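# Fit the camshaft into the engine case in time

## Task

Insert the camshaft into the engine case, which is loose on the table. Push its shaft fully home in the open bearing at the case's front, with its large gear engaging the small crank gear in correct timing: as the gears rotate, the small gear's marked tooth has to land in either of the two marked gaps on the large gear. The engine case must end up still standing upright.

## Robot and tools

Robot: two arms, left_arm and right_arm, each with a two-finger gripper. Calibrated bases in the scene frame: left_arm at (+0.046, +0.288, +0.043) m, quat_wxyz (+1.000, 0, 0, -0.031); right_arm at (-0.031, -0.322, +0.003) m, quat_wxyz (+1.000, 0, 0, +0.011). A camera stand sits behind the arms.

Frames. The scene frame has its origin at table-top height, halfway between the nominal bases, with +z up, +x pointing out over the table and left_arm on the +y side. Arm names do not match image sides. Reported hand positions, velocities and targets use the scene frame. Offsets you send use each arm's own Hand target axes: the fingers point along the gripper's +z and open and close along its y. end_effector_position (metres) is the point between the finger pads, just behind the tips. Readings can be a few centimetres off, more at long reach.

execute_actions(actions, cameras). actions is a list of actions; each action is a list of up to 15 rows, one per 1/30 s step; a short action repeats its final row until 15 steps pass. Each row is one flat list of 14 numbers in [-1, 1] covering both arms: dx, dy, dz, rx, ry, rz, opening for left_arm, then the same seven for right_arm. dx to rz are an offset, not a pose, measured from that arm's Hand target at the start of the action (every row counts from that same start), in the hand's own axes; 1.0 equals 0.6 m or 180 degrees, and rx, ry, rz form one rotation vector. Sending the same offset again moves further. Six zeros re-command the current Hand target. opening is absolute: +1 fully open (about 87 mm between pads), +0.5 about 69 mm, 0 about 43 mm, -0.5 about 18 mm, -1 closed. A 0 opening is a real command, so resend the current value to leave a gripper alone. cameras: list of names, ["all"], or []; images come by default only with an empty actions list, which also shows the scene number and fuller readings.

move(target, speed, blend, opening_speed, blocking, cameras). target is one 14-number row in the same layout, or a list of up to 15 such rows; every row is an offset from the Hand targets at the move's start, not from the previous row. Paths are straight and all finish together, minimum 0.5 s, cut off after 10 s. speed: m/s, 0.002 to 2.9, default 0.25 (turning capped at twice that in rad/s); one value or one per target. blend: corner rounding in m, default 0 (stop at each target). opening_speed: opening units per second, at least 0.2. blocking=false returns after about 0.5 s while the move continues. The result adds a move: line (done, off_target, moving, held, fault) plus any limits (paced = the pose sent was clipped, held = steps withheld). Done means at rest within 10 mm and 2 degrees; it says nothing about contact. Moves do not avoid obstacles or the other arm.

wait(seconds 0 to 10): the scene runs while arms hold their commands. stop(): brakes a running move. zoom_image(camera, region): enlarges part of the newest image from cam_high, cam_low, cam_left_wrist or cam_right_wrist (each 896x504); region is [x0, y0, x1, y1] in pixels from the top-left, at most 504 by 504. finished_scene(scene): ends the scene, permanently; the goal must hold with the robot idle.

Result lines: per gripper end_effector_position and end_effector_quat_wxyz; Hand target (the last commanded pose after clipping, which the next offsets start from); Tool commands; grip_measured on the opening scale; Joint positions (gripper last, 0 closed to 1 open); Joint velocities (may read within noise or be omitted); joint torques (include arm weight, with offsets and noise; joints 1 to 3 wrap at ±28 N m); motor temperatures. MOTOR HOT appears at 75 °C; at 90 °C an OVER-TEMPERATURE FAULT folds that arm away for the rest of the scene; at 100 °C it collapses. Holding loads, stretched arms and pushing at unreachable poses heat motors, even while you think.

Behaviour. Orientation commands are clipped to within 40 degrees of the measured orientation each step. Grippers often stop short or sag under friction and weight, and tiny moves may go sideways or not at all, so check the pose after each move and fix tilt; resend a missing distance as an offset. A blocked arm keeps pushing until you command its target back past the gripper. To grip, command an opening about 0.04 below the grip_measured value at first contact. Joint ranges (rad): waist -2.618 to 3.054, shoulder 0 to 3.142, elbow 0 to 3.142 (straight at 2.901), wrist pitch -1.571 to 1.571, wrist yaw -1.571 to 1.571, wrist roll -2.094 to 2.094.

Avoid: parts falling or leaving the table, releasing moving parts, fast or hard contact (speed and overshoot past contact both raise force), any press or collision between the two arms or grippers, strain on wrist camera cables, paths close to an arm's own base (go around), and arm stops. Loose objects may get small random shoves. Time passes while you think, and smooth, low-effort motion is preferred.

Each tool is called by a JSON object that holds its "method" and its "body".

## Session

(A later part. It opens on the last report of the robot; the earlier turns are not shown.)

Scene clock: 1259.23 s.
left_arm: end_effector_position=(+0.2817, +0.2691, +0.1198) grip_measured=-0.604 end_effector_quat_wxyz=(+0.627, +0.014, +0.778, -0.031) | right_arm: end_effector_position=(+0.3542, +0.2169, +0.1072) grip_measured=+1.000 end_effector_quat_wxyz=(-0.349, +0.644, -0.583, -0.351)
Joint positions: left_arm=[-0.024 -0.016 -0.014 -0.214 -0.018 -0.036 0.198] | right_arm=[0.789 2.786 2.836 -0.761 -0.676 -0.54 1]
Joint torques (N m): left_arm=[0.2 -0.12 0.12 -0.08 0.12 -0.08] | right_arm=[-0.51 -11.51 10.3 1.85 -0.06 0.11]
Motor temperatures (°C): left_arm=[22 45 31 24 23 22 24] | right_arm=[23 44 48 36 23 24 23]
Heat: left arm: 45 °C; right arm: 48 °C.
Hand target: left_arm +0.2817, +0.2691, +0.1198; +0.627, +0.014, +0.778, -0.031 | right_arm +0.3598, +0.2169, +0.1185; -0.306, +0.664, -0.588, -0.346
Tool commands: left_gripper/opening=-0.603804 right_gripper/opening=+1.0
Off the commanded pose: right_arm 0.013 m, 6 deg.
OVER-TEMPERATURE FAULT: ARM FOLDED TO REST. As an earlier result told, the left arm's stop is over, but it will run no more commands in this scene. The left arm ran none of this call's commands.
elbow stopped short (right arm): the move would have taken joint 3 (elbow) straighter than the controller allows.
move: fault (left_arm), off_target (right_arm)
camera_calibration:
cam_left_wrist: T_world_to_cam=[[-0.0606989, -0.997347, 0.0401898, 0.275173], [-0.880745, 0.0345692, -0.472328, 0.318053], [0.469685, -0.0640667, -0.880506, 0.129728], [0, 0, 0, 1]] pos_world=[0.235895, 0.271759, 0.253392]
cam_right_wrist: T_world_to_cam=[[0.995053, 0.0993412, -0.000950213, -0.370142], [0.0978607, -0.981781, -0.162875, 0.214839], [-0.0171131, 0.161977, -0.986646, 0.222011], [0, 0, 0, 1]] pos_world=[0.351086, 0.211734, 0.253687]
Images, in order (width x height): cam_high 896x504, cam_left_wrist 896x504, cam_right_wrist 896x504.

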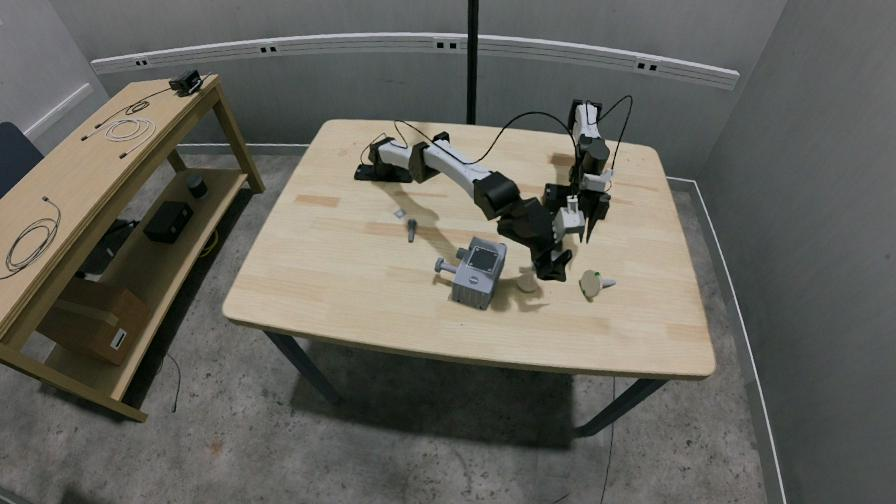

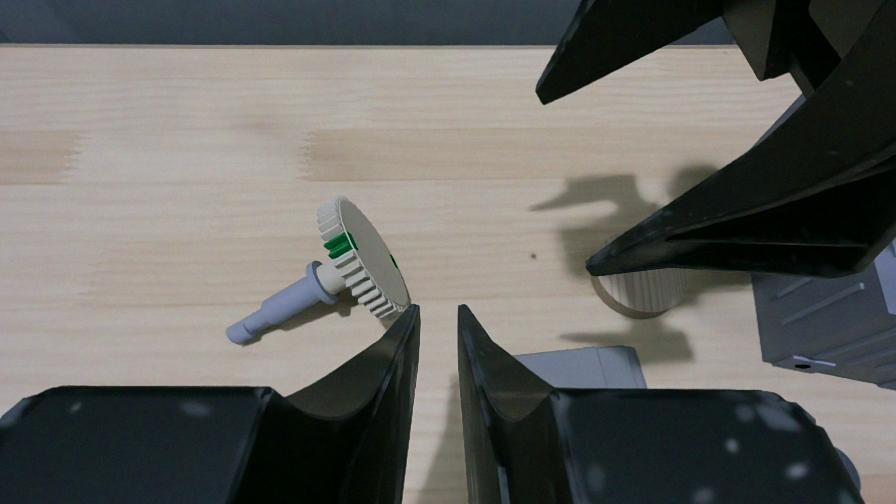

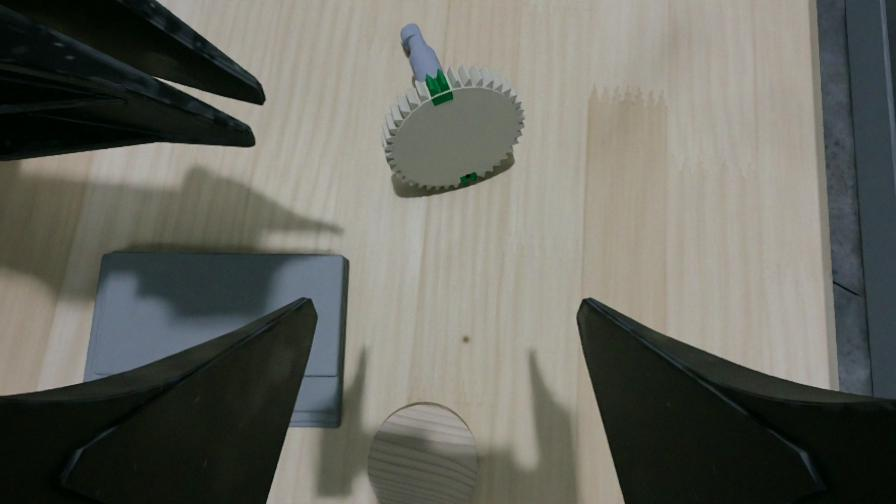

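{"method": "move", "body": {"target": [[0,0,0,0,0,0,-0.6,0.088,0.048,-0.417,0,0,0,0.2],[0,0,0,0,0,0,-0.6,0.385,0.3787,-0.4958,0.367,0.0656,0.336,0.2]], "speed": 0.4, "blend": [0.05,0], "cameras": ["cam_high","cam_right_wrist"]}}

Scene clock: 1363.07 s.
left_arm: end_effector_position=(+0.2817, +0.2691, +0.1198) grip_measured=-0.604 end_effector_quat_wxyz=(+0.627, +0.014, +0.778, -0.031) | right_arm: end_effector_position=(+0.1790, -0.1830, +0.0976) grip_measured=+0.200 end_effector_quat_wxyz=(+0.336, -0.066, +0.939, +0.026)
Joint positions: left_arm=[-0.024 -0.016 -0.014 -0.214 -0.018 -0.036 0.198] | right_arm=[0.748 1.06 0.719 -0.641 0.378 0.512 0.6]
Joint torques (N m): left_arm=[0.01 -0.28 0.21 -0.07 0.17 -0.06] | right_arm=[0.38 -1.85 7.8 1.58 0.44 0.11]
Motor temperatures (°C): left_arm=[22 41 30 24 23 22 23] | right_arm=[23 52 54 37 23 24 23]
Heat: left arm: 41 °C; right arm: 54 °C.
Hand target: left_arm +0.2817, +0.2691, +0.1198; +0.627, +0.014, +0.778, -0.031 | right_arm +0.1795, -0.1838, +0.0998; +0.341, -0.062, +0.938, +0.023
Tool commands: left_gripper/opening=-0.603804 right_gripper/opening=+0.2
Off the commanded pose: right_arm 0.002 m, 1 deg.
OVER-TEMPERATURE FAULT: ARM FOLDED TO REST. As an earlier result told, the left arm's stop is over, but it will run no more commands in this scene. The left arm ran none of this call's commands.
move: fault (left_arm)
camera_calibration:
cam_right_wrist: T_world_to_cam=[[0.149789, -0.987401, -0.0510176, -0.198816], [-0.970541, -0.156688, 0.183027, 0.146359], [-0.188715, 0.0220992, -0.981783, 0.278931], [0, 0, 0, 1]] pos_world=[0.224467, -0.179543, 0.236919]
Images, in order (width x height): cam_high 896x504, cam_right_wrist 896x504.

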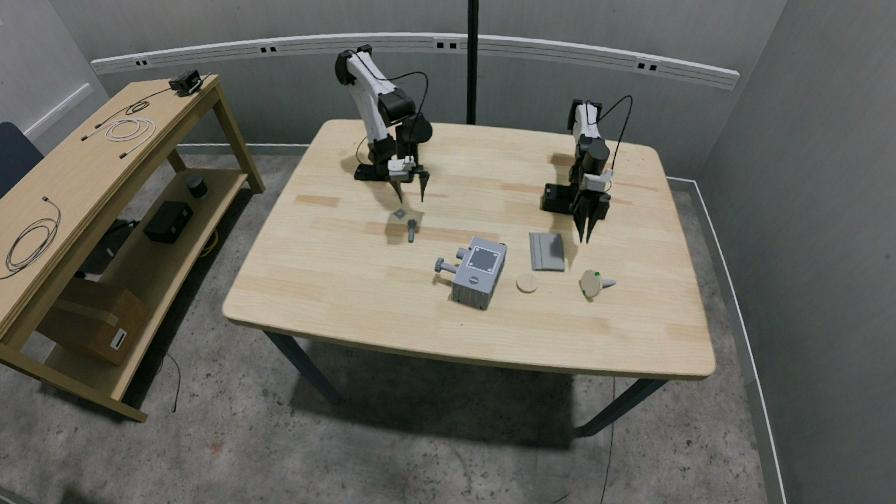

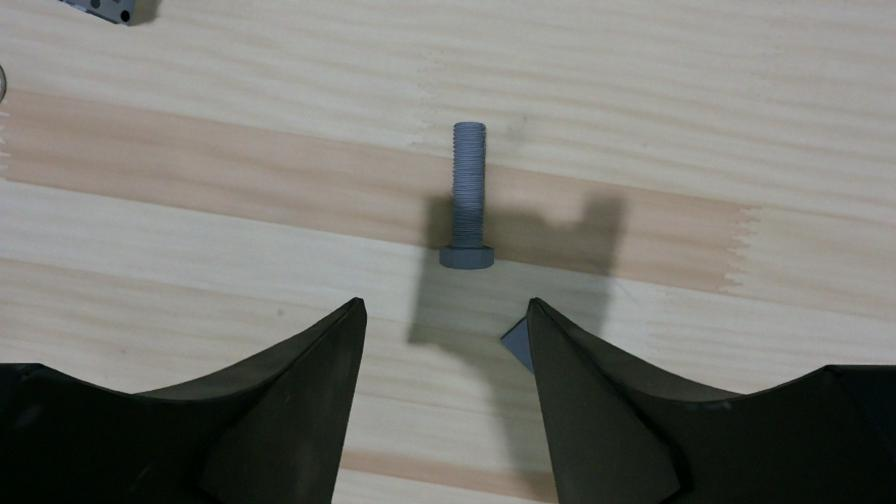

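{"method": "move", "body": {"target": [0,0,0,0,0,0,-0.6,0.0712,0,0.127,0,0,0,0.2], "speed": 0.12, "cameras": ["cam_right_wrist"]}}

Scene clock: 1378.57 s.
left_arm: end_effector_position=(+0.2817, +0.2691, +0.1198) grip_measured=-0.604 end_effector_quat_wxyz=(+0.627, +0.014, +0.778, -0.031) | right_arm: end_effector_position=(+0.1912, -0.1849, +0.0134) grip_measured=+0.200 end_effector_quat_wxyz=(+0.335, -0.062, +0.940, +0.014)
Joint positions: left_arm=[-0.024 -0.016 -0.014 -0.214 -0.018 -0.036 0.198] | right_arm=[0.713 1.249 0.471 -0.21 0.379 0.487 0.6]
Joint torques (N m): left_arm=[0.08 -0.2 0.27 -0.09 0.13 -0.09] | right_arm=[-0.79 -1.87 6.52 1.99 0.14 -0.08]
Motor temperatures (°C): left_arm=[22 40 29 24 23 22 23] | right_arm=[23 47 50 37 23 24 23]
Heat: left arm: 40 °C; right arm: 50 °C.
Hand target: left_arm +0.2817, +0.2691, +0.1198; +0.627, +0.014, +0.778, -0.031 | right_arm +0.1956, -0.1816, +0.0141; +0.341, -0.062, +0.938, +0.023
Tool commands: left_gripper/opening=-0.603804 right_gripper/opening=+0.2
Off the commanded pose: right_arm 0.006 m, 1 deg.
OVER-TEMPERATURE FAULT: ARM FOLDED TO REST. As an earlier result told, the left arm's stop is over, but it will run no more commands in this scene. The left arm ran none of this call's commands.
move: fault (left_arm)
camera_calibration:
cam_right_wrist: T_world_to_cam=[[0.134386, -0.990432, -0.031387, -0.204682], [-0.972413, -0.137903, 0.18814, 0.177105], [-0.190668, 0.0052379, -0.981641, 0.195777], [0, 0, 0, 1]] pos_world=[0.237054, -0.179325, 0.152438]
Images, in order (width x height): cam_right_wrist 896x504.

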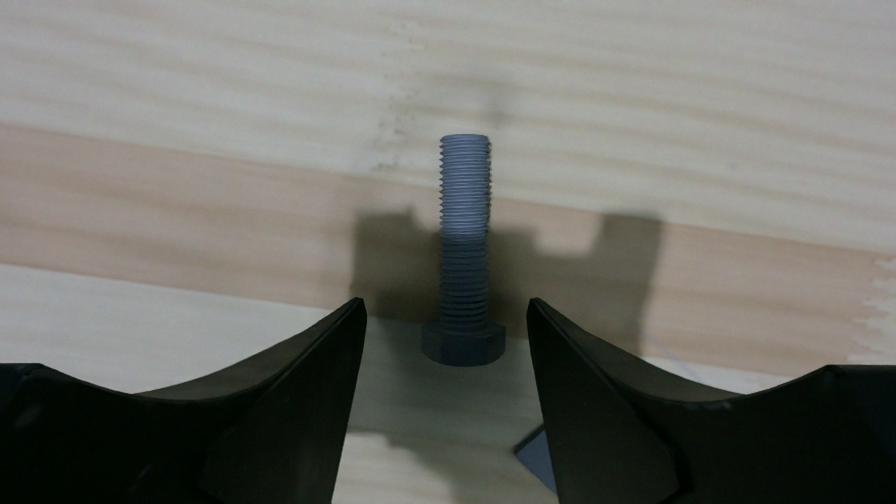

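{"method": "move", "body": {"target": [0,0,0,0,0,0,-0.6,-0.007,-0.0135,0.008,0,0,0,0.2], "speed": 0.08}}

{"method": "move", "body": {"target": [0,0,0,0,0,0,-0.6,0,0,0,0,0,0,-0.95], "opening_speed": 0.8, "cameras": ["cam_right_wrist"]}}

Scene clock: 1387.70 s.
left_arm: end_effector_position=(+0.2817, +0.2691, +0.1198) grip_measured=-0.604 end_effector_quat_wxyz=(+0.627, +0.014, +0.778, -0.031) | right_arm: end_effector_position=(+0.2000, -0.1915, +0.0137) grip_measured=+0.200 end_effector_quat_wxyz=(+0.336, -0.061, +0.940, +0.014)
Joint positions: left_arm=[-0.024 -0.016 -0.014 -0.214 -0.018 -0.036 0.198] | right_arm=[0.66 1.255 0.471 -0.184 0.352 0.442 0.6]
Joint torques (N m): left_arm=[0.2 -0.31 0.2 -0.06 0.13 -0.07] | right_arm=[-0.69 -1.92 6.11 2.05 0.11 -0.08]
Heat: left arm: 40 °C; right arm: 49 °C.
Hand target: left_arm +0.2817, +0.2691, +0.1198; +0.627, +0.014, +0.778, -0.031 | right_arm +0.2029, -0.1888, +0.0131; +0.341, -0.062, +0.938, +0.023
Tool commands: left_gripper/opening=-0.603804 right_gripper/opening=+0.2
Off the commanded pose: right_arm 0.004 m, 1 deg.
OVER-TEMPERATURE FAULT: ARM FOLDED TO REST. As an earlier result told, the left arm's stop is over, but it will run no more commands in this scene. The left arm ran none of this call's commands.
move: fault (left_arm)

Scene clock: 1389.37 s.
left_arm: end_effector_position=(+0.2817, +0.2691, +0.1198) grip_measured=-0.604 end_effector_quat_wxyz=(+0.627, +0.014, +0.778, -0.031) | right_arm: end_effector_position=(+0.2019, -0.1889, +0.0150) grip_measured=-0.549 end_effector_quat_wxyz=(+0.340, -0.061, +0.938, +0.020)
Joint positions: left_arm=[-0.024 -0.016 -0.014 -0.214 -0.018 -0.036 0.198] | right_arm=[0.66 1.255 0.471 -0.171 0.347 0.441 0.225]
Joint torques (N m): left_arm=[0.14 -0.1 0.23 -0.07 0.17 -0.1] | right_arm=[-0.72 -1.87 6.11 1.93 0.14 -0.08]
Heat: left arm: 40 °C; right arm: 49 °C.
Hand target: left_arm +0.2817, +0.2691, +0.1198; +0.627, +0.014, +0.778, -0.031 | right_arm +0.2030, -0.1888, +0.0131; +0.342, -0.062, +0.938, +0.023
Tool commands: left_gripper/opening=-0.603804 right_gripper/opening=-0.95
Off the commanded pose: right_arm 0.002 m, 0 deg.
OVER-TEMPERATURE FAULT: ARM FOLDED TO REST. As an earlier result told, the left arm's stop is over, but it will run no more commands in this scene. The left arm ran none of this call's commands.
move: fault (left_arm)
camera_calibration:
cam_right_wrist: T_world_to_cam=[[0.135535, -0.989872, -0.0422365, -0.209968], [-0.974393, -0.140893, 0.175236, 0.186571], [-0.179412, 0.0174042, -0.98362, 0.199548], [0, 0, 0, 1]] pos_world=[0.246053, -0.185028, 0.154717]
Images, in order (width x height): cam_right_wrist 896x504.

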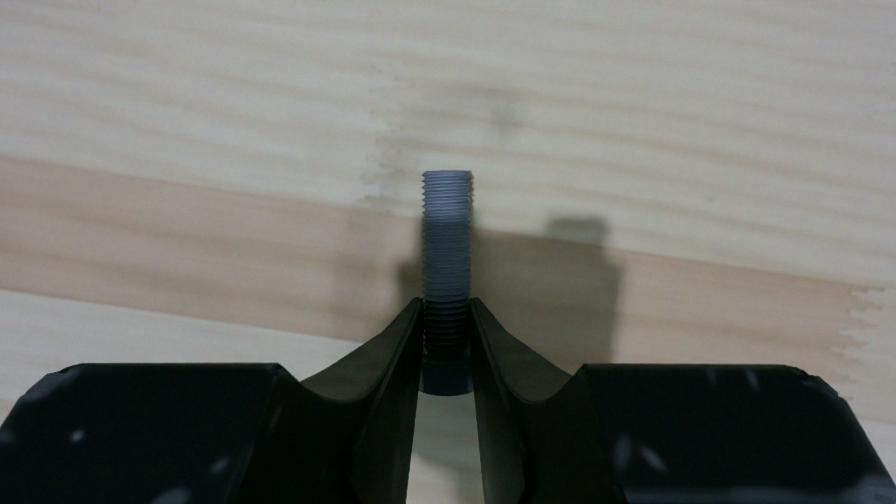

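{"method": "move", "body": {"target": [0,0,0,0,0,0,-0.6,0,0,0,0,0,0,0.3], "opening_speed": 1.5}}

Scene clock: 1414.47 s.
left_arm: end_effector_position=(+0.2817, +0.2691, +0.1198) grip_measured=-0.604 end_effector_quat_wxyz=(+0.627, +0.014, +0.778, -0.031) | right_arm: end_effector_position=(+0.2007, -0.1899, +0.0135) grip_measured=+0.300 end_effector_quat_wxyz=(+0.339, -0.061, +0.939, +0.019)
Joint positions: left_arm=[-0.024 -0.016 -0.014 -0.214 -0.018 -0.036 0.198] | right_arm=[0.66 1.255 0.466 -0.171 0.347 0.441 0.65]
Joint torques (N m): left_arm=[0.21 -0.17 0.29 -0.11 0.08 -0.11] | right_arm=[-0.72 -1.87 6.5 1.92 0.14 -0.08]
Motor temperatures (°C): left_arm=[22 39 29 24 22 22 23] | right_arm=[23 40 47 39 23 24 24]
Heat: left arm: 39 °C; right arm: 47 °C.
Hand target: left_arm +0.2817, +0.2691, +0.1198; +0.627, +0.014, +0.778, -0.031 | right_arm +0.2029, -0.1888, +0.0130; +0.341, -0.062, +0.938, +0.023
Tool commands: left_gripper/opening=-0.603804 right_gripper/opening=+0.3
Off the commanded pose: right_arm 0.003 m, 1 deg.
OVER-TEMPERATURE FAULT: ARM FOLDED TO REST. As an earlier result told, the left arm's stop is over, but it will run no more commands in this scene. The left arm ran none of this call's commands.
move: fault (left_arm)

{"method": "move", "body": {"target": [[0,0,0,0,0,0,-0.6,-0.196,-0.001,-0.242,0,0,0,0.3],[0,0,0,0,0,0,-0.6,-0.3563,0.5352,-0.0207,-0.2846,-0.0728,-0.2614,1],[0,0,0,0,0,0,-0.6,-0.2677,0.6255,0.1117,-0.2846,-0.0728,-0.2614,1]], "speed": [0.3,0.4,0.15], "blend": [0.04,0.02,0], "cameras": ["cam_high","cam_left_wrist","cam_right_wrist"]}}

Scene clock: 1499.93 s.
left_arm: end_effector_position=(+0.2817, +0.2691, +0.1198) grip_measured=-0.604 end_effector_quat_wxyz=(+0.627, +0.014, +0.778, -0.031) | right_arm: end_effector_position=(+0.3096, +0.1915, +0.0464) grip_measured=+1.000 end_effector_quat_wxyz=(+0.332, -0.558, +0.706, +0.283)
Joint positions: left_arm=[-0.024 -0.016 -0.014 -0.214 -0.018 -0.036 0.198] | right_arm=[0.879 2.399 1.927 -0.255 -0.366 -0.271 1]
Joint torques (N m): left_arm=[0.18 -0.14 0.17 -0.08 0.14 -0.07] | right_arm=[0.24 -10.28 11.07 2.38 0.05 0.11]
Motor temperatures (°C): left_arm=[22 37 28 23 22 22 23] | right_arm=[23 35 46 39 23 24 23]
Heat: left arm: 37 °C; right arm: 46 °C.
Hand target: left_arm +0.2817, +0.2691, +0.1198; +0.627, +0.014, +0.778, -0.031 | right_arm +0.3182, +0.2051, +0.0651; +0.362, -0.552, +0.694, +0.287
Tool commands: left_gripper/opening=-0.603804 right_gripper/opening=+1.0
Off the commanded pose: right_arm 0.025 m, 4 deg.
OVER-TEMPERATURE FAULT: ARM FOLDED TO REST. As an earlier result told, the left arm's stop is over, but it will run no more commands in this scene. The left arm ran none of this call's commands.
move: fault (left_arm), off_target (right_arm); blend cut to 0 m at target 2; target 2's new opening was sent with right_arm's hand 0.014 m and 2 deg from that target
camera_calibration:
cam_left_wrist: T_world_to_cam=[[-0.0606989, -0.997347, 0.0401898, 0.275173], [-0.880745, 0.0345692, -0.472328, 0.318053], [0.469685, -0.0640667, -0.880506, 0.129728], [0, 0, 0, 1]] pos_world=[0.235895, 0.271759, 0.253392]
cam_right_wrist: T_world_to_cam=[[0.977159, -0.199711, -0.0726366, -0.257143], [-0.202281, -0.978872, -0.0298693, 0.27062], [-0.0651367, 0.04388, -0.996911, 0.203301], [0, 0, 0, 1]] pos_world=[0.319253, 0.204627, 0.192078]
Images, in order (width x height): cam_high 896x504, cam_left_wrist 896x504, cam_right_wrist 896x504.

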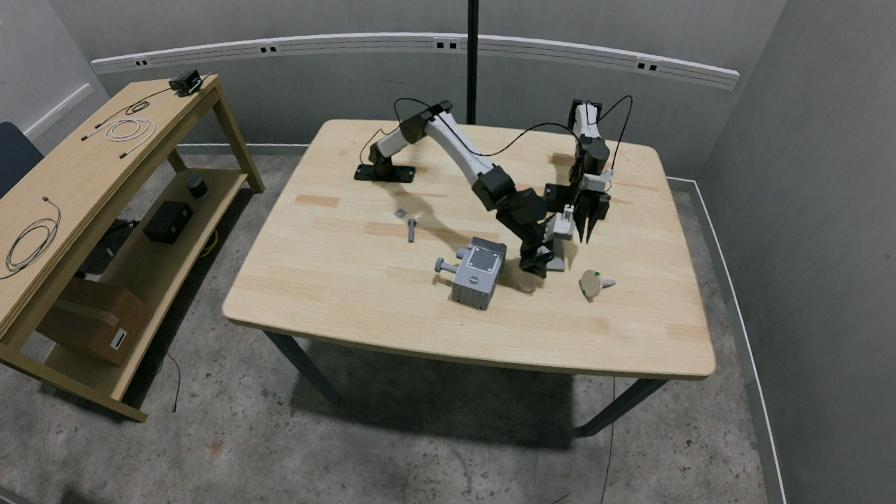

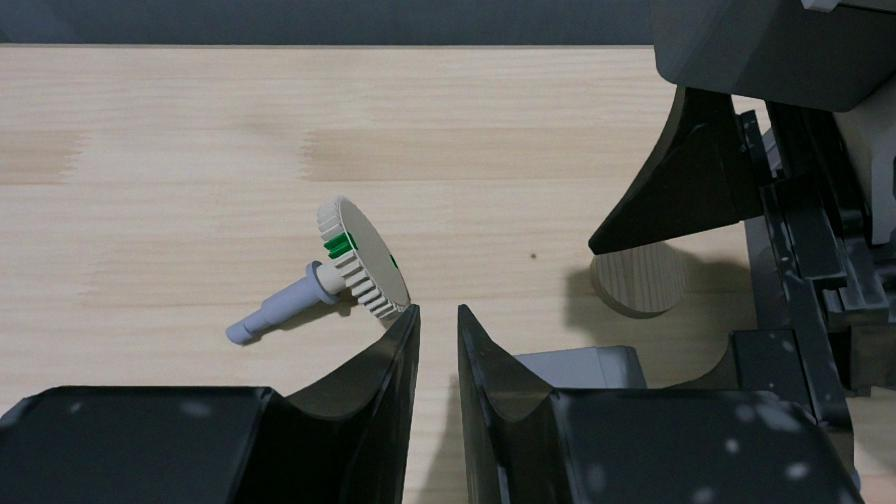

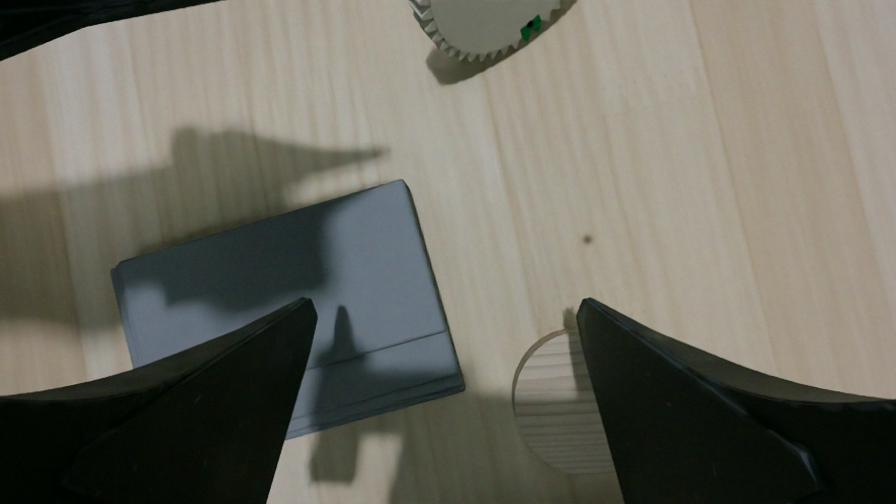

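{"method": "move", "body": {"target": [0,0,0,0,0,0,-0.6,-0.06,-0.007,0.109,0,-0.09,0,1], "speed": 0.1, "cameras": ["cam_left_wrist","cam_right_wrist"]}}

Scene clock: 1517.73 s.
left_arm: end_effector_position=(+0.2817, +0.2691, +0.1198) grip_measured=-0.604 end_effector_quat_wxyz=(+0.627, +0.014, +0.778, -0.031) | right_arm: end_effector_position=(+0.3383, +0.2628, +0.0390) grip_measured=+1.000 end_effector_quat_wxyz=(+0.437, -0.509, +0.656, +0.346)
Joint positions: left_arm=[-0.024 -0.016 -0.014 -0.214 -0.018 -0.036 0.198] | right_arm=[0.903 2.605 2.055 0.131 -0.373 -0.151 1]
Joint torques (N m): left_arm=[0.16 -0.17 0.36 -0.07 0.14 -0.09] | right_arm=[0.34 -10.59 11.21 2.63 -0.2 0.1]
Motor temperatures (°C): left_arm=[22 36 28 23 22 22 23] | right_arm=[23 40 50 40 23 24 23]
Heat: left arm: 36 °C; right arm: 50 °C.
Hand target: left_arm +0.2817, +0.2691, +0.1198; +0.627, +0.014, +0.778, -0.031 | right_arm +0.3390, +0.2764, +0.0570; +0.456, -0.506, +0.636, +0.362
Tool commands: left_gripper/opening=-0.603804 right_gripper/opening=+1.0
Off the commanded pose: right_arm 0.023 m, 4 deg.
OVER-TEMPERATURE FAULT: ARM FOLDED TO REST. As an earlier result told, the left arm's stop is over, but it will run no more commands in this scene. The left arm ran none of this call's commands.
move: fault (left_arm), off_target (right_arm)
camera_calibration:
cam_left_wrist: T_world_to_cam=[[-0.0606989, -0.997347, 0.0401898, 0.275173], [-0.880745, 0.0345692, -0.472328, 0.318053], [0.469685, -0.0640667, -0.880506, 0.129728], [0, 0, 0, 1]] pos_world=[0.235895, 0.271759, 0.253392]
cam_right_wrist: T_world_to_cam=[[0.975596, -0.214618, -0.046385, -0.268153], [-0.218422, -0.926969, -0.304993, 0.348585], [0.0224596, 0.307681, -0.951224, 0.0939093], [0, 0, 0, 1]] pos_world=[0.335639, 0.236683, 0.183207]
Images, in order (width x height): cam_left_wrist 896x504, cam_right_wrist 896x504.

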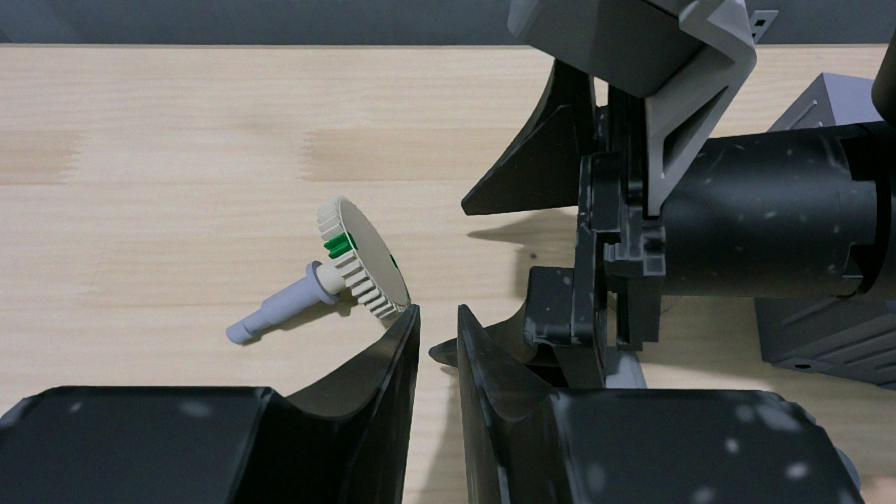

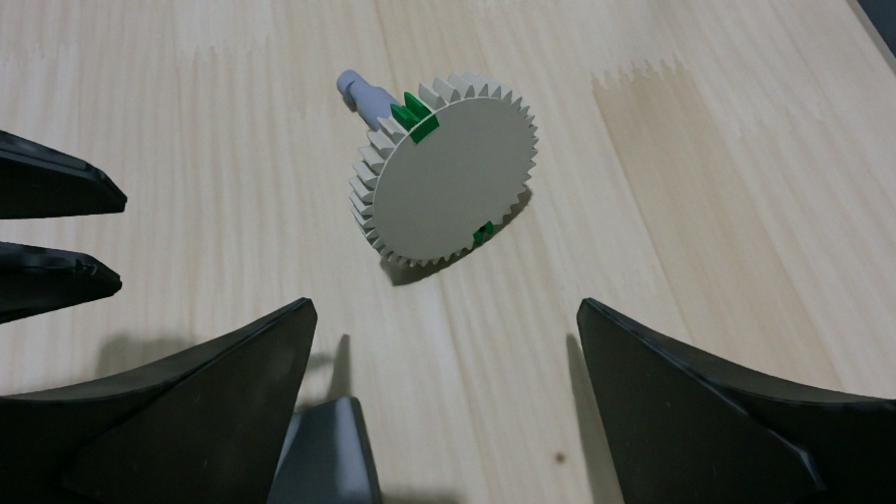

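{"method": "move", "body": {"target": [0,0,0,0,0,0,-0.6,-0.0233,0.0055,0.0792,-0.083,-0.044,-0.034,1], "speed": 0.08, "cameras": ["cam_left_wrist","cam_right_wrist"]}}

Scene clock: 1544.57 s.
left_arm: end_effector_position=(+0.2822, +0.2810, +0.1199) grip_measured=-0.608 end_effector_quat_wxyz=(+0.628, -0.007, +0.778, -0.005) | right_arm: end_effector_position=(+0.3460, +0.3189, +0.0356) grip_measured=+1.000 end_effector_quat_wxyz=(-0.454, +0.556, -0.540, -0.439)
Joint positions: left_arm=[-0.024 -0.016 -0.014 -0.214 -0.085 -0.035 0.196] | right_arm=[0.884 3.079 2.829 -0.006 -0.647 -0.187 1]
Joint torques (N m): left_arm=[0.17 -0.17 0.29 -0.05 0.18 -0.11] | right_arm=[0.02 -12.05 11.54 2.35 -0.11 0.07]
Heat: left arm: 35 °C; right arm: 51 °C.
Hand target: left_arm +0.2822, +0.2810, +0.1199; +0.628, -0.007, +0.778, -0.005 (not the last commanded pose) | right_arm +0.3470, +0.3254, +0.0548; -0.447, +0.568, -0.523, -0.450
Tool commands: left_gripper/opening=-0.608142 right_gripper/opening=+1.0
Off the commanded pose: right_arm 0.020 m, 3 deg.
OVER-TEMPERATURE FAULT: ARM FOLDED TO REST. As an earlier result told, the left arm's stop is over, but it will run no more commands in this scene. The left arm ran none of this call's commands.
elbow stopped short (right arm): the move would have taken joint 3 (elbow) straighter than the controller allows.
move: fault (left_arm), off_target (right_arm)
camera_calibration:
cam_left_wrist: T_world_to_cam=[[0.00513509, -0.999657, 0.0256747, 0.270923], [-0.88076, -0.0166795, -0.473269, 0.332745], [0.473535, -0.020183, -0.880544, 0.116913], [0, 0, 0, 1]] pos_world=[0.236315, 0.27874, 0.253469]
cam_right_wrist: T_world_to_cam=[[0.999234, 0.0391066, -0.00121709, -0.354377], [0.0338366, -0.87936, -0.474953, 0.304842], [-0.0196441, 0.474548, -0.88001, 0.032052], [0, 0, 0, 1]] pos_world=[0.344421, 0.266714, 0.17256]
Images, in order (width x height): cam_left_wrist 896x504, cam_right_wrist 896x504.

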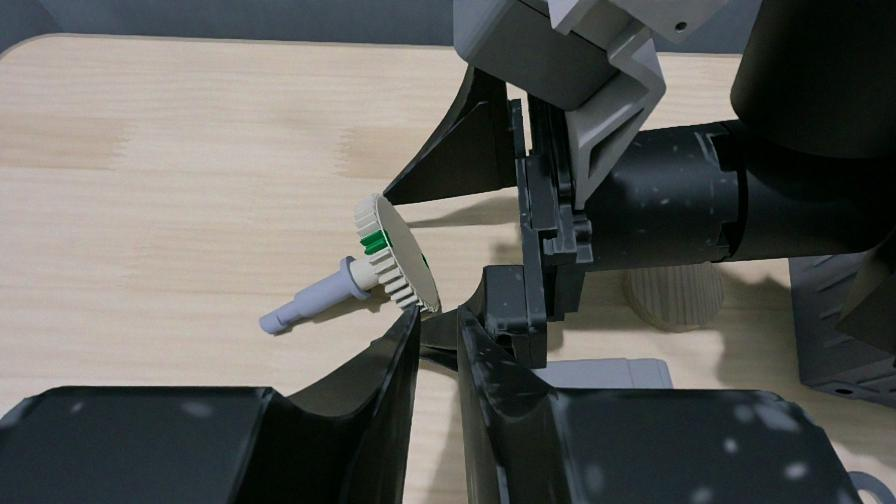

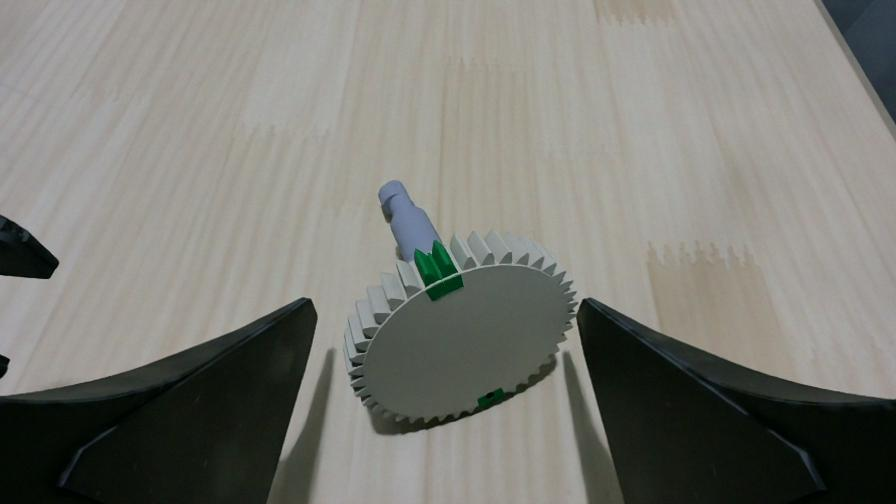

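{"method": "move", "body": {"target": [0,0,0,0,0,0,-0.6,0,0,0.005,0,0,0,0.3], "opening_speed": 0.5, "speed": 0.05, "cameras": ["cam_right_wrist"]}}

Scene clock: 1556.93 s.
left_arm: end_effector_position=(+0.2822, +0.2810, +0.1199) grip_measured=-0.608 end_effector_quat_wxyz=(+0.628, -0.007, +0.778, -0.005) | right_arm: end_effector_position=(+0.3469, +0.3196, +0.0385) grip_measured=+0.536 end_effector_quat_wxyz=(-0.458, +0.555, -0.538, -0.439)
Joint positions: left_arm=[-0.024 -0.016 -0.014 -0.214 -0.085 -0.035 0.196] | right_arm=[0.884 3.079 2.833 -0.001 -0.645 -0.187 0.768]
Joint torques (N m): left_arm=[0.14 -0.01 0.24 -0.02 0.17 -0.08] | right_arm=[0.4 -11.73 11.18 2.49 0.02 0.13]
Motor temperatures (°C): left_arm=[22 35 28 23 22 22 23] | right_arm=[23 49 51 41 23 24 23]
Heat: left arm: 35 °C; right arm: 51 °C.
Hand target: left_arm +0.2822, +0.2810, +0.1199; +0.628, -0.007, +0.778, -0.005 | right_arm +0.3469, +0.3283, +0.0543; -0.448, +0.568, -0.523, -0.450
Tool commands: left_gripper/opening=-0.608142 right_gripper/opening=+0.3
Off the commanded pose: right_arm 0.018 m, 3 deg.
OVER-TEMPERATURE FAULT: ARM FOLDED TO REST. As an earlier result told, the left arm's stop is over, but it will run no more commands in this scene. The left arm ran none of this call's commands.
elbow stopped short (right arm): the move would have taken joint 3 (elbow) straighter than the controller allows.
move: fault (left_arm), off_target (right_arm)
camera_calibration:
cam_right_wrist: T_world_to_cam=[[0.999307, 0.0368675, 0.00512731, -0.354903], [0.0347901, -0.876127, -0.480824, 0.305604], [-0.0132346, 0.480669, -0.876802, 0.029992], [0, 0, 0, 1]] pos_world=[0.344422, 0.266416, 0.175059]
Images, in order (width x height): cam_right_wrist 896x504.

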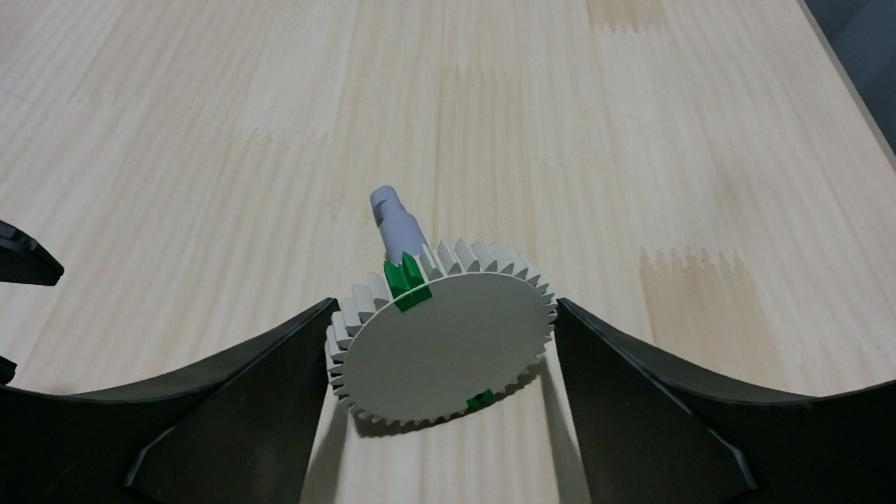

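{"method": "move", "body": {"target": [[0,0,0,0,0,0,-0.6,-0.03,-0.0535,-0.068,0,0,0,0.3],[0,0,0,0,0,0,-0.6,-0.16,-0.033,-0.305,0,0,0,0.3],[0,0,0,0,0,0,-0.6,-0.12,0.19,-0.812,0.272,0.0106,0.053,0.3]], "speed": [0.08,0.15,0.25], "blend": [0.01,0.03,0], "cameras": ["cam_high","cam_low","cam_right_wrist"]}}

Scene clock: 1597.83 s.
left_arm: end_effector_position=(+0.2822, +0.2810, +0.1199) grip_measured=-0.608 end_effector_quat_wxyz=(+0.628, -0.007, +0.778, -0.005) | right_arm: end_effector_position=(+0.2463, -0.1396, +0.2023) grip_measured=+0.528 end_effector_quat_wxyz=(+0.576, -0.305, +0.726, +0.221)
Joint positions: left_arm=[-0.024 -0.016 -0.014 -0.214 -0.085 -0.035 0.196] | right_arm=[0.404 0.885 0.576 0.053 -0.329 -0.116 0.764]
Joint torques (N m): left_arm=[0.1 -0.08 0.25 -0.09 0.16 -0.09] | right_arm=[-0.69 -1.89 8.25 2.7 0.14 0.13]
Motor temperatures (°C): left_arm=[22 34 28 23 22 22 23] | right_arm=[23 56 52 43 23 24 24]
Heat: left arm: 34 °C; right arm: 56 °C.
Hand target: left_arm +0.2822, +0.2810, +0.1199; +0.628, -0.007, +0.778, -0.005 | right_arm +0.2509, -0.1413, +0.2150; +0.596, -0.295, +0.714, +0.219
Tool commands: left_gripper/opening=-0.608142 right_gripper/opening=+0.3
Off the commanded pose: right_arm 0.014 m, 3 deg.
OVER-TEMPERATURE FAULT: ARM FOLDED TO REST. As an earlier result told, the left arm's stop is over, but it will run no more commands in this scene. The left arm ran none of this call's commands.
elbow stopped short (right arm): the move would have taken joint 3 (elbow) straighter than the controller allows.
move: fault (left_arm), off_target (right_arm)
camera_calibration:
cam_right_wrist: T_world_to_cam=[[0.721728, -0.692174, -0.00191933, -0.270276], [-0.621918, -0.64725, -0.440779, 0.171078], [0.303854, 0.319316, -0.897614, 0.296571], [0, 0, 0, 1]] pos_world=[0.211348, -0.171048, 0.341095]
Images, in order (width x height): cam_high 896x504, cam_low 896x504, cam_right_wrist 896x504.

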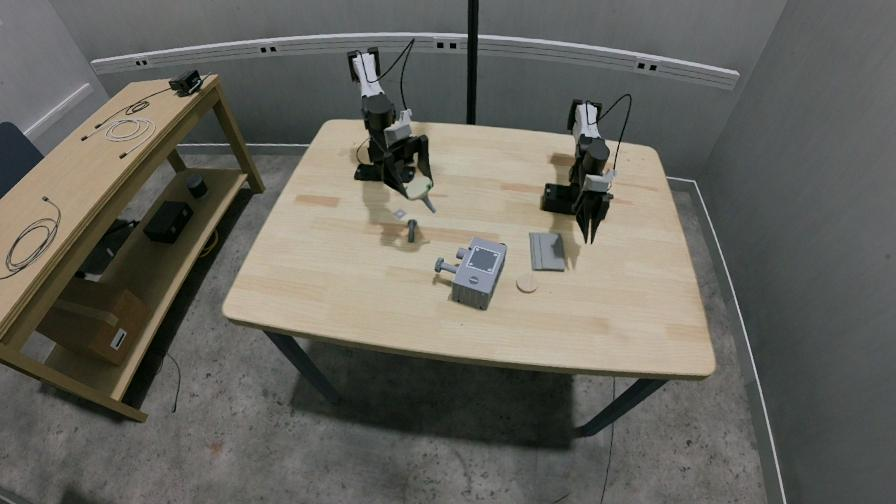

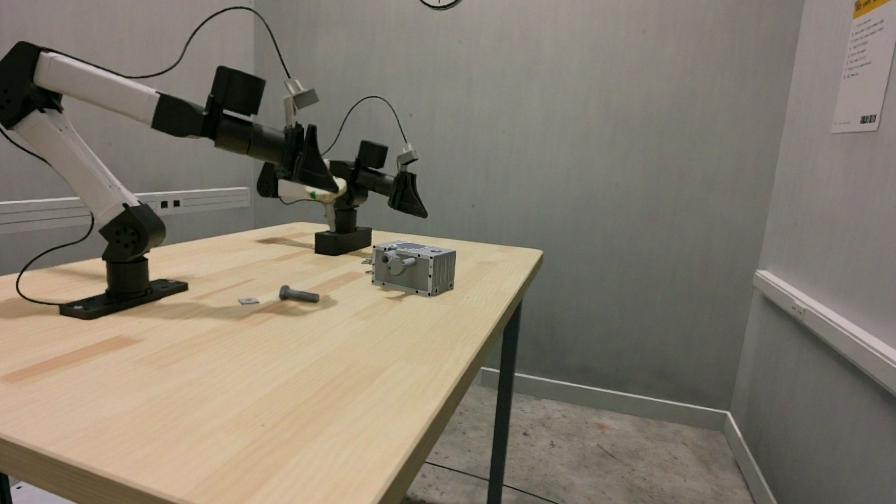

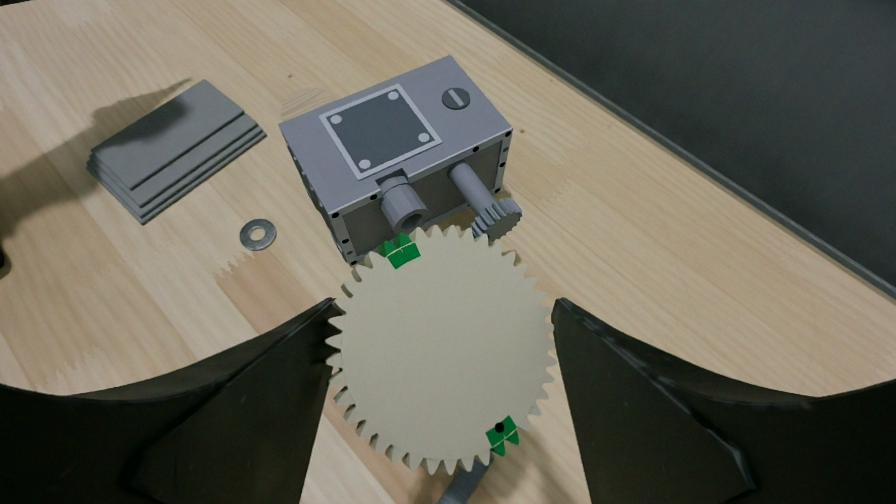

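{"method": "move", "body": {"target": [0,0,0,0,0,0,-0.6,0.1953,-0.2623,-0.05,0.3857,0.2163,0.2736,0.3], "speed": 0.2, "cameras": ["cam_high","cam_low","cam_right_wrist"]}}

{"method": "zoom_image", "body": {"camera": "cam_low", "region": [150, 140, 450, 320]}}

Scene clock: 1666.30 s.
left_arm: end_effector_position=(+0.2822, +0.2810, +0.1199) grip_measured=-0.608 end_effector_quat_wxyz=(+0.628, -0.007, +0.778, -0.005) | right_arm: end_effector_position=(+0.3110, -0.2922, +0.0985) grip_measured=+0.528 end_effector_quat_wxyz=(+0.245, +0.317, +0.911, -0.099)
Joint positions: left_arm=[-0.024 -0.016 -0.014 -0.214 -0.085 -0.035 0.196] | right_arm=[0.197 1.632 1.235 -0.836 0.423 0.814 0.764]
Joint torques (N m): left_arm=[0.18 -0.35 0.13 -0.08 0.17 -0.11] | right_arm=[-0.59 -5.2 10.93 1.19 0.54 0.14]
Motor temperatures (°C): left_arm=[22 33 27 23 22 22 23] | right_arm=[23 38 52 49 23 24 25]
Heat: left arm: 33 °C; right arm: 52 °C.
Hand target: left_arm +0.2822, +0.2810, +0.1199; +0.628, -0.007, +0.778, -0.005 | right_arm +0.3230, -0.2949, +0.1121; +0.267, +0.328, +0.901, -0.097
Tool commands: left_gripper/opening=-0.608142 right_gripper/opening=+0.3
Off the commanded pose: right_arm 0.018 m, 3 deg.
OVER-TEMPERATURE FAULT: ARM FOLDED TO REST. As an earlier result told, the left arm's stop is over, but it will run no more commands in this scene. The left arm ran none of this call's commands.
move: fault (left_arm), off_target (right_arm)
camera_calibration:
cam_right_wrist: T_world_to_cam=[[-0.624838, -0.780437, -0.022258, -0.0278459], [-0.741282, 0.584057, 0.330723, 0.387745], [-0.245109, 0.223148, -0.943465, 0.379615], [0, 0, 0, 1]] pos_world=[0.363076, -0.332907, 0.229297]
Images, in order (width x height): cam_high 896x504, cam_low 896x504, cam_right_wrist 896x504.

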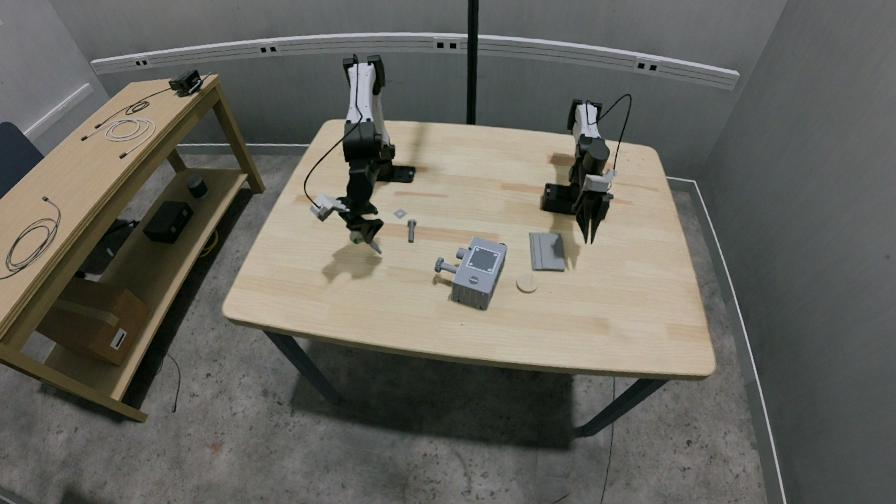

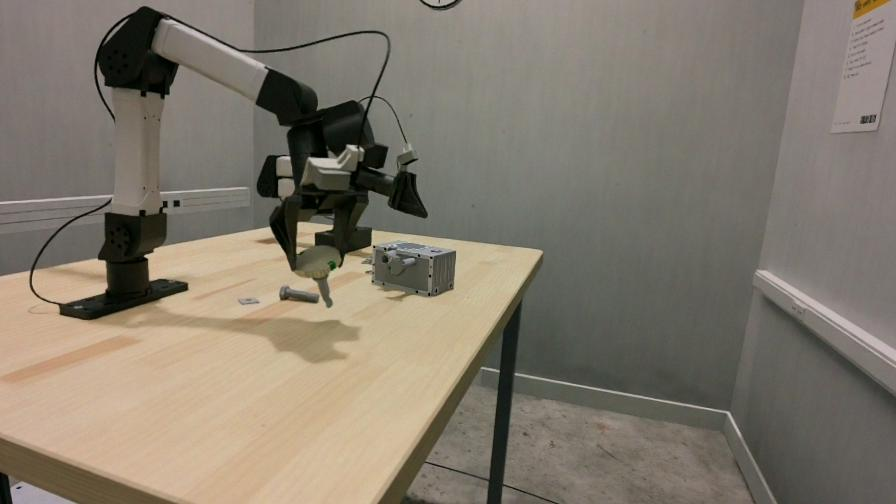

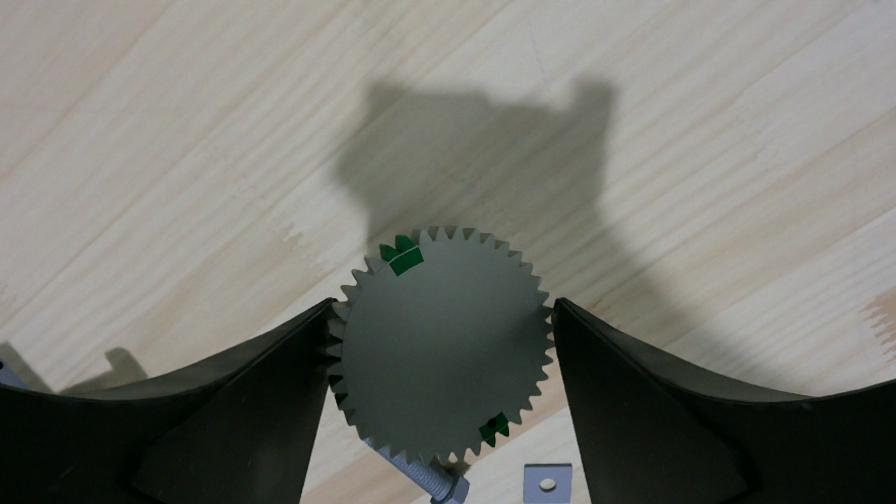

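Scaled by 1.680 from the camera's 896x504 image, which has a finer 1280x720 frame.

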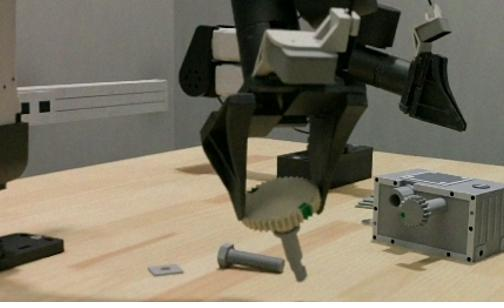

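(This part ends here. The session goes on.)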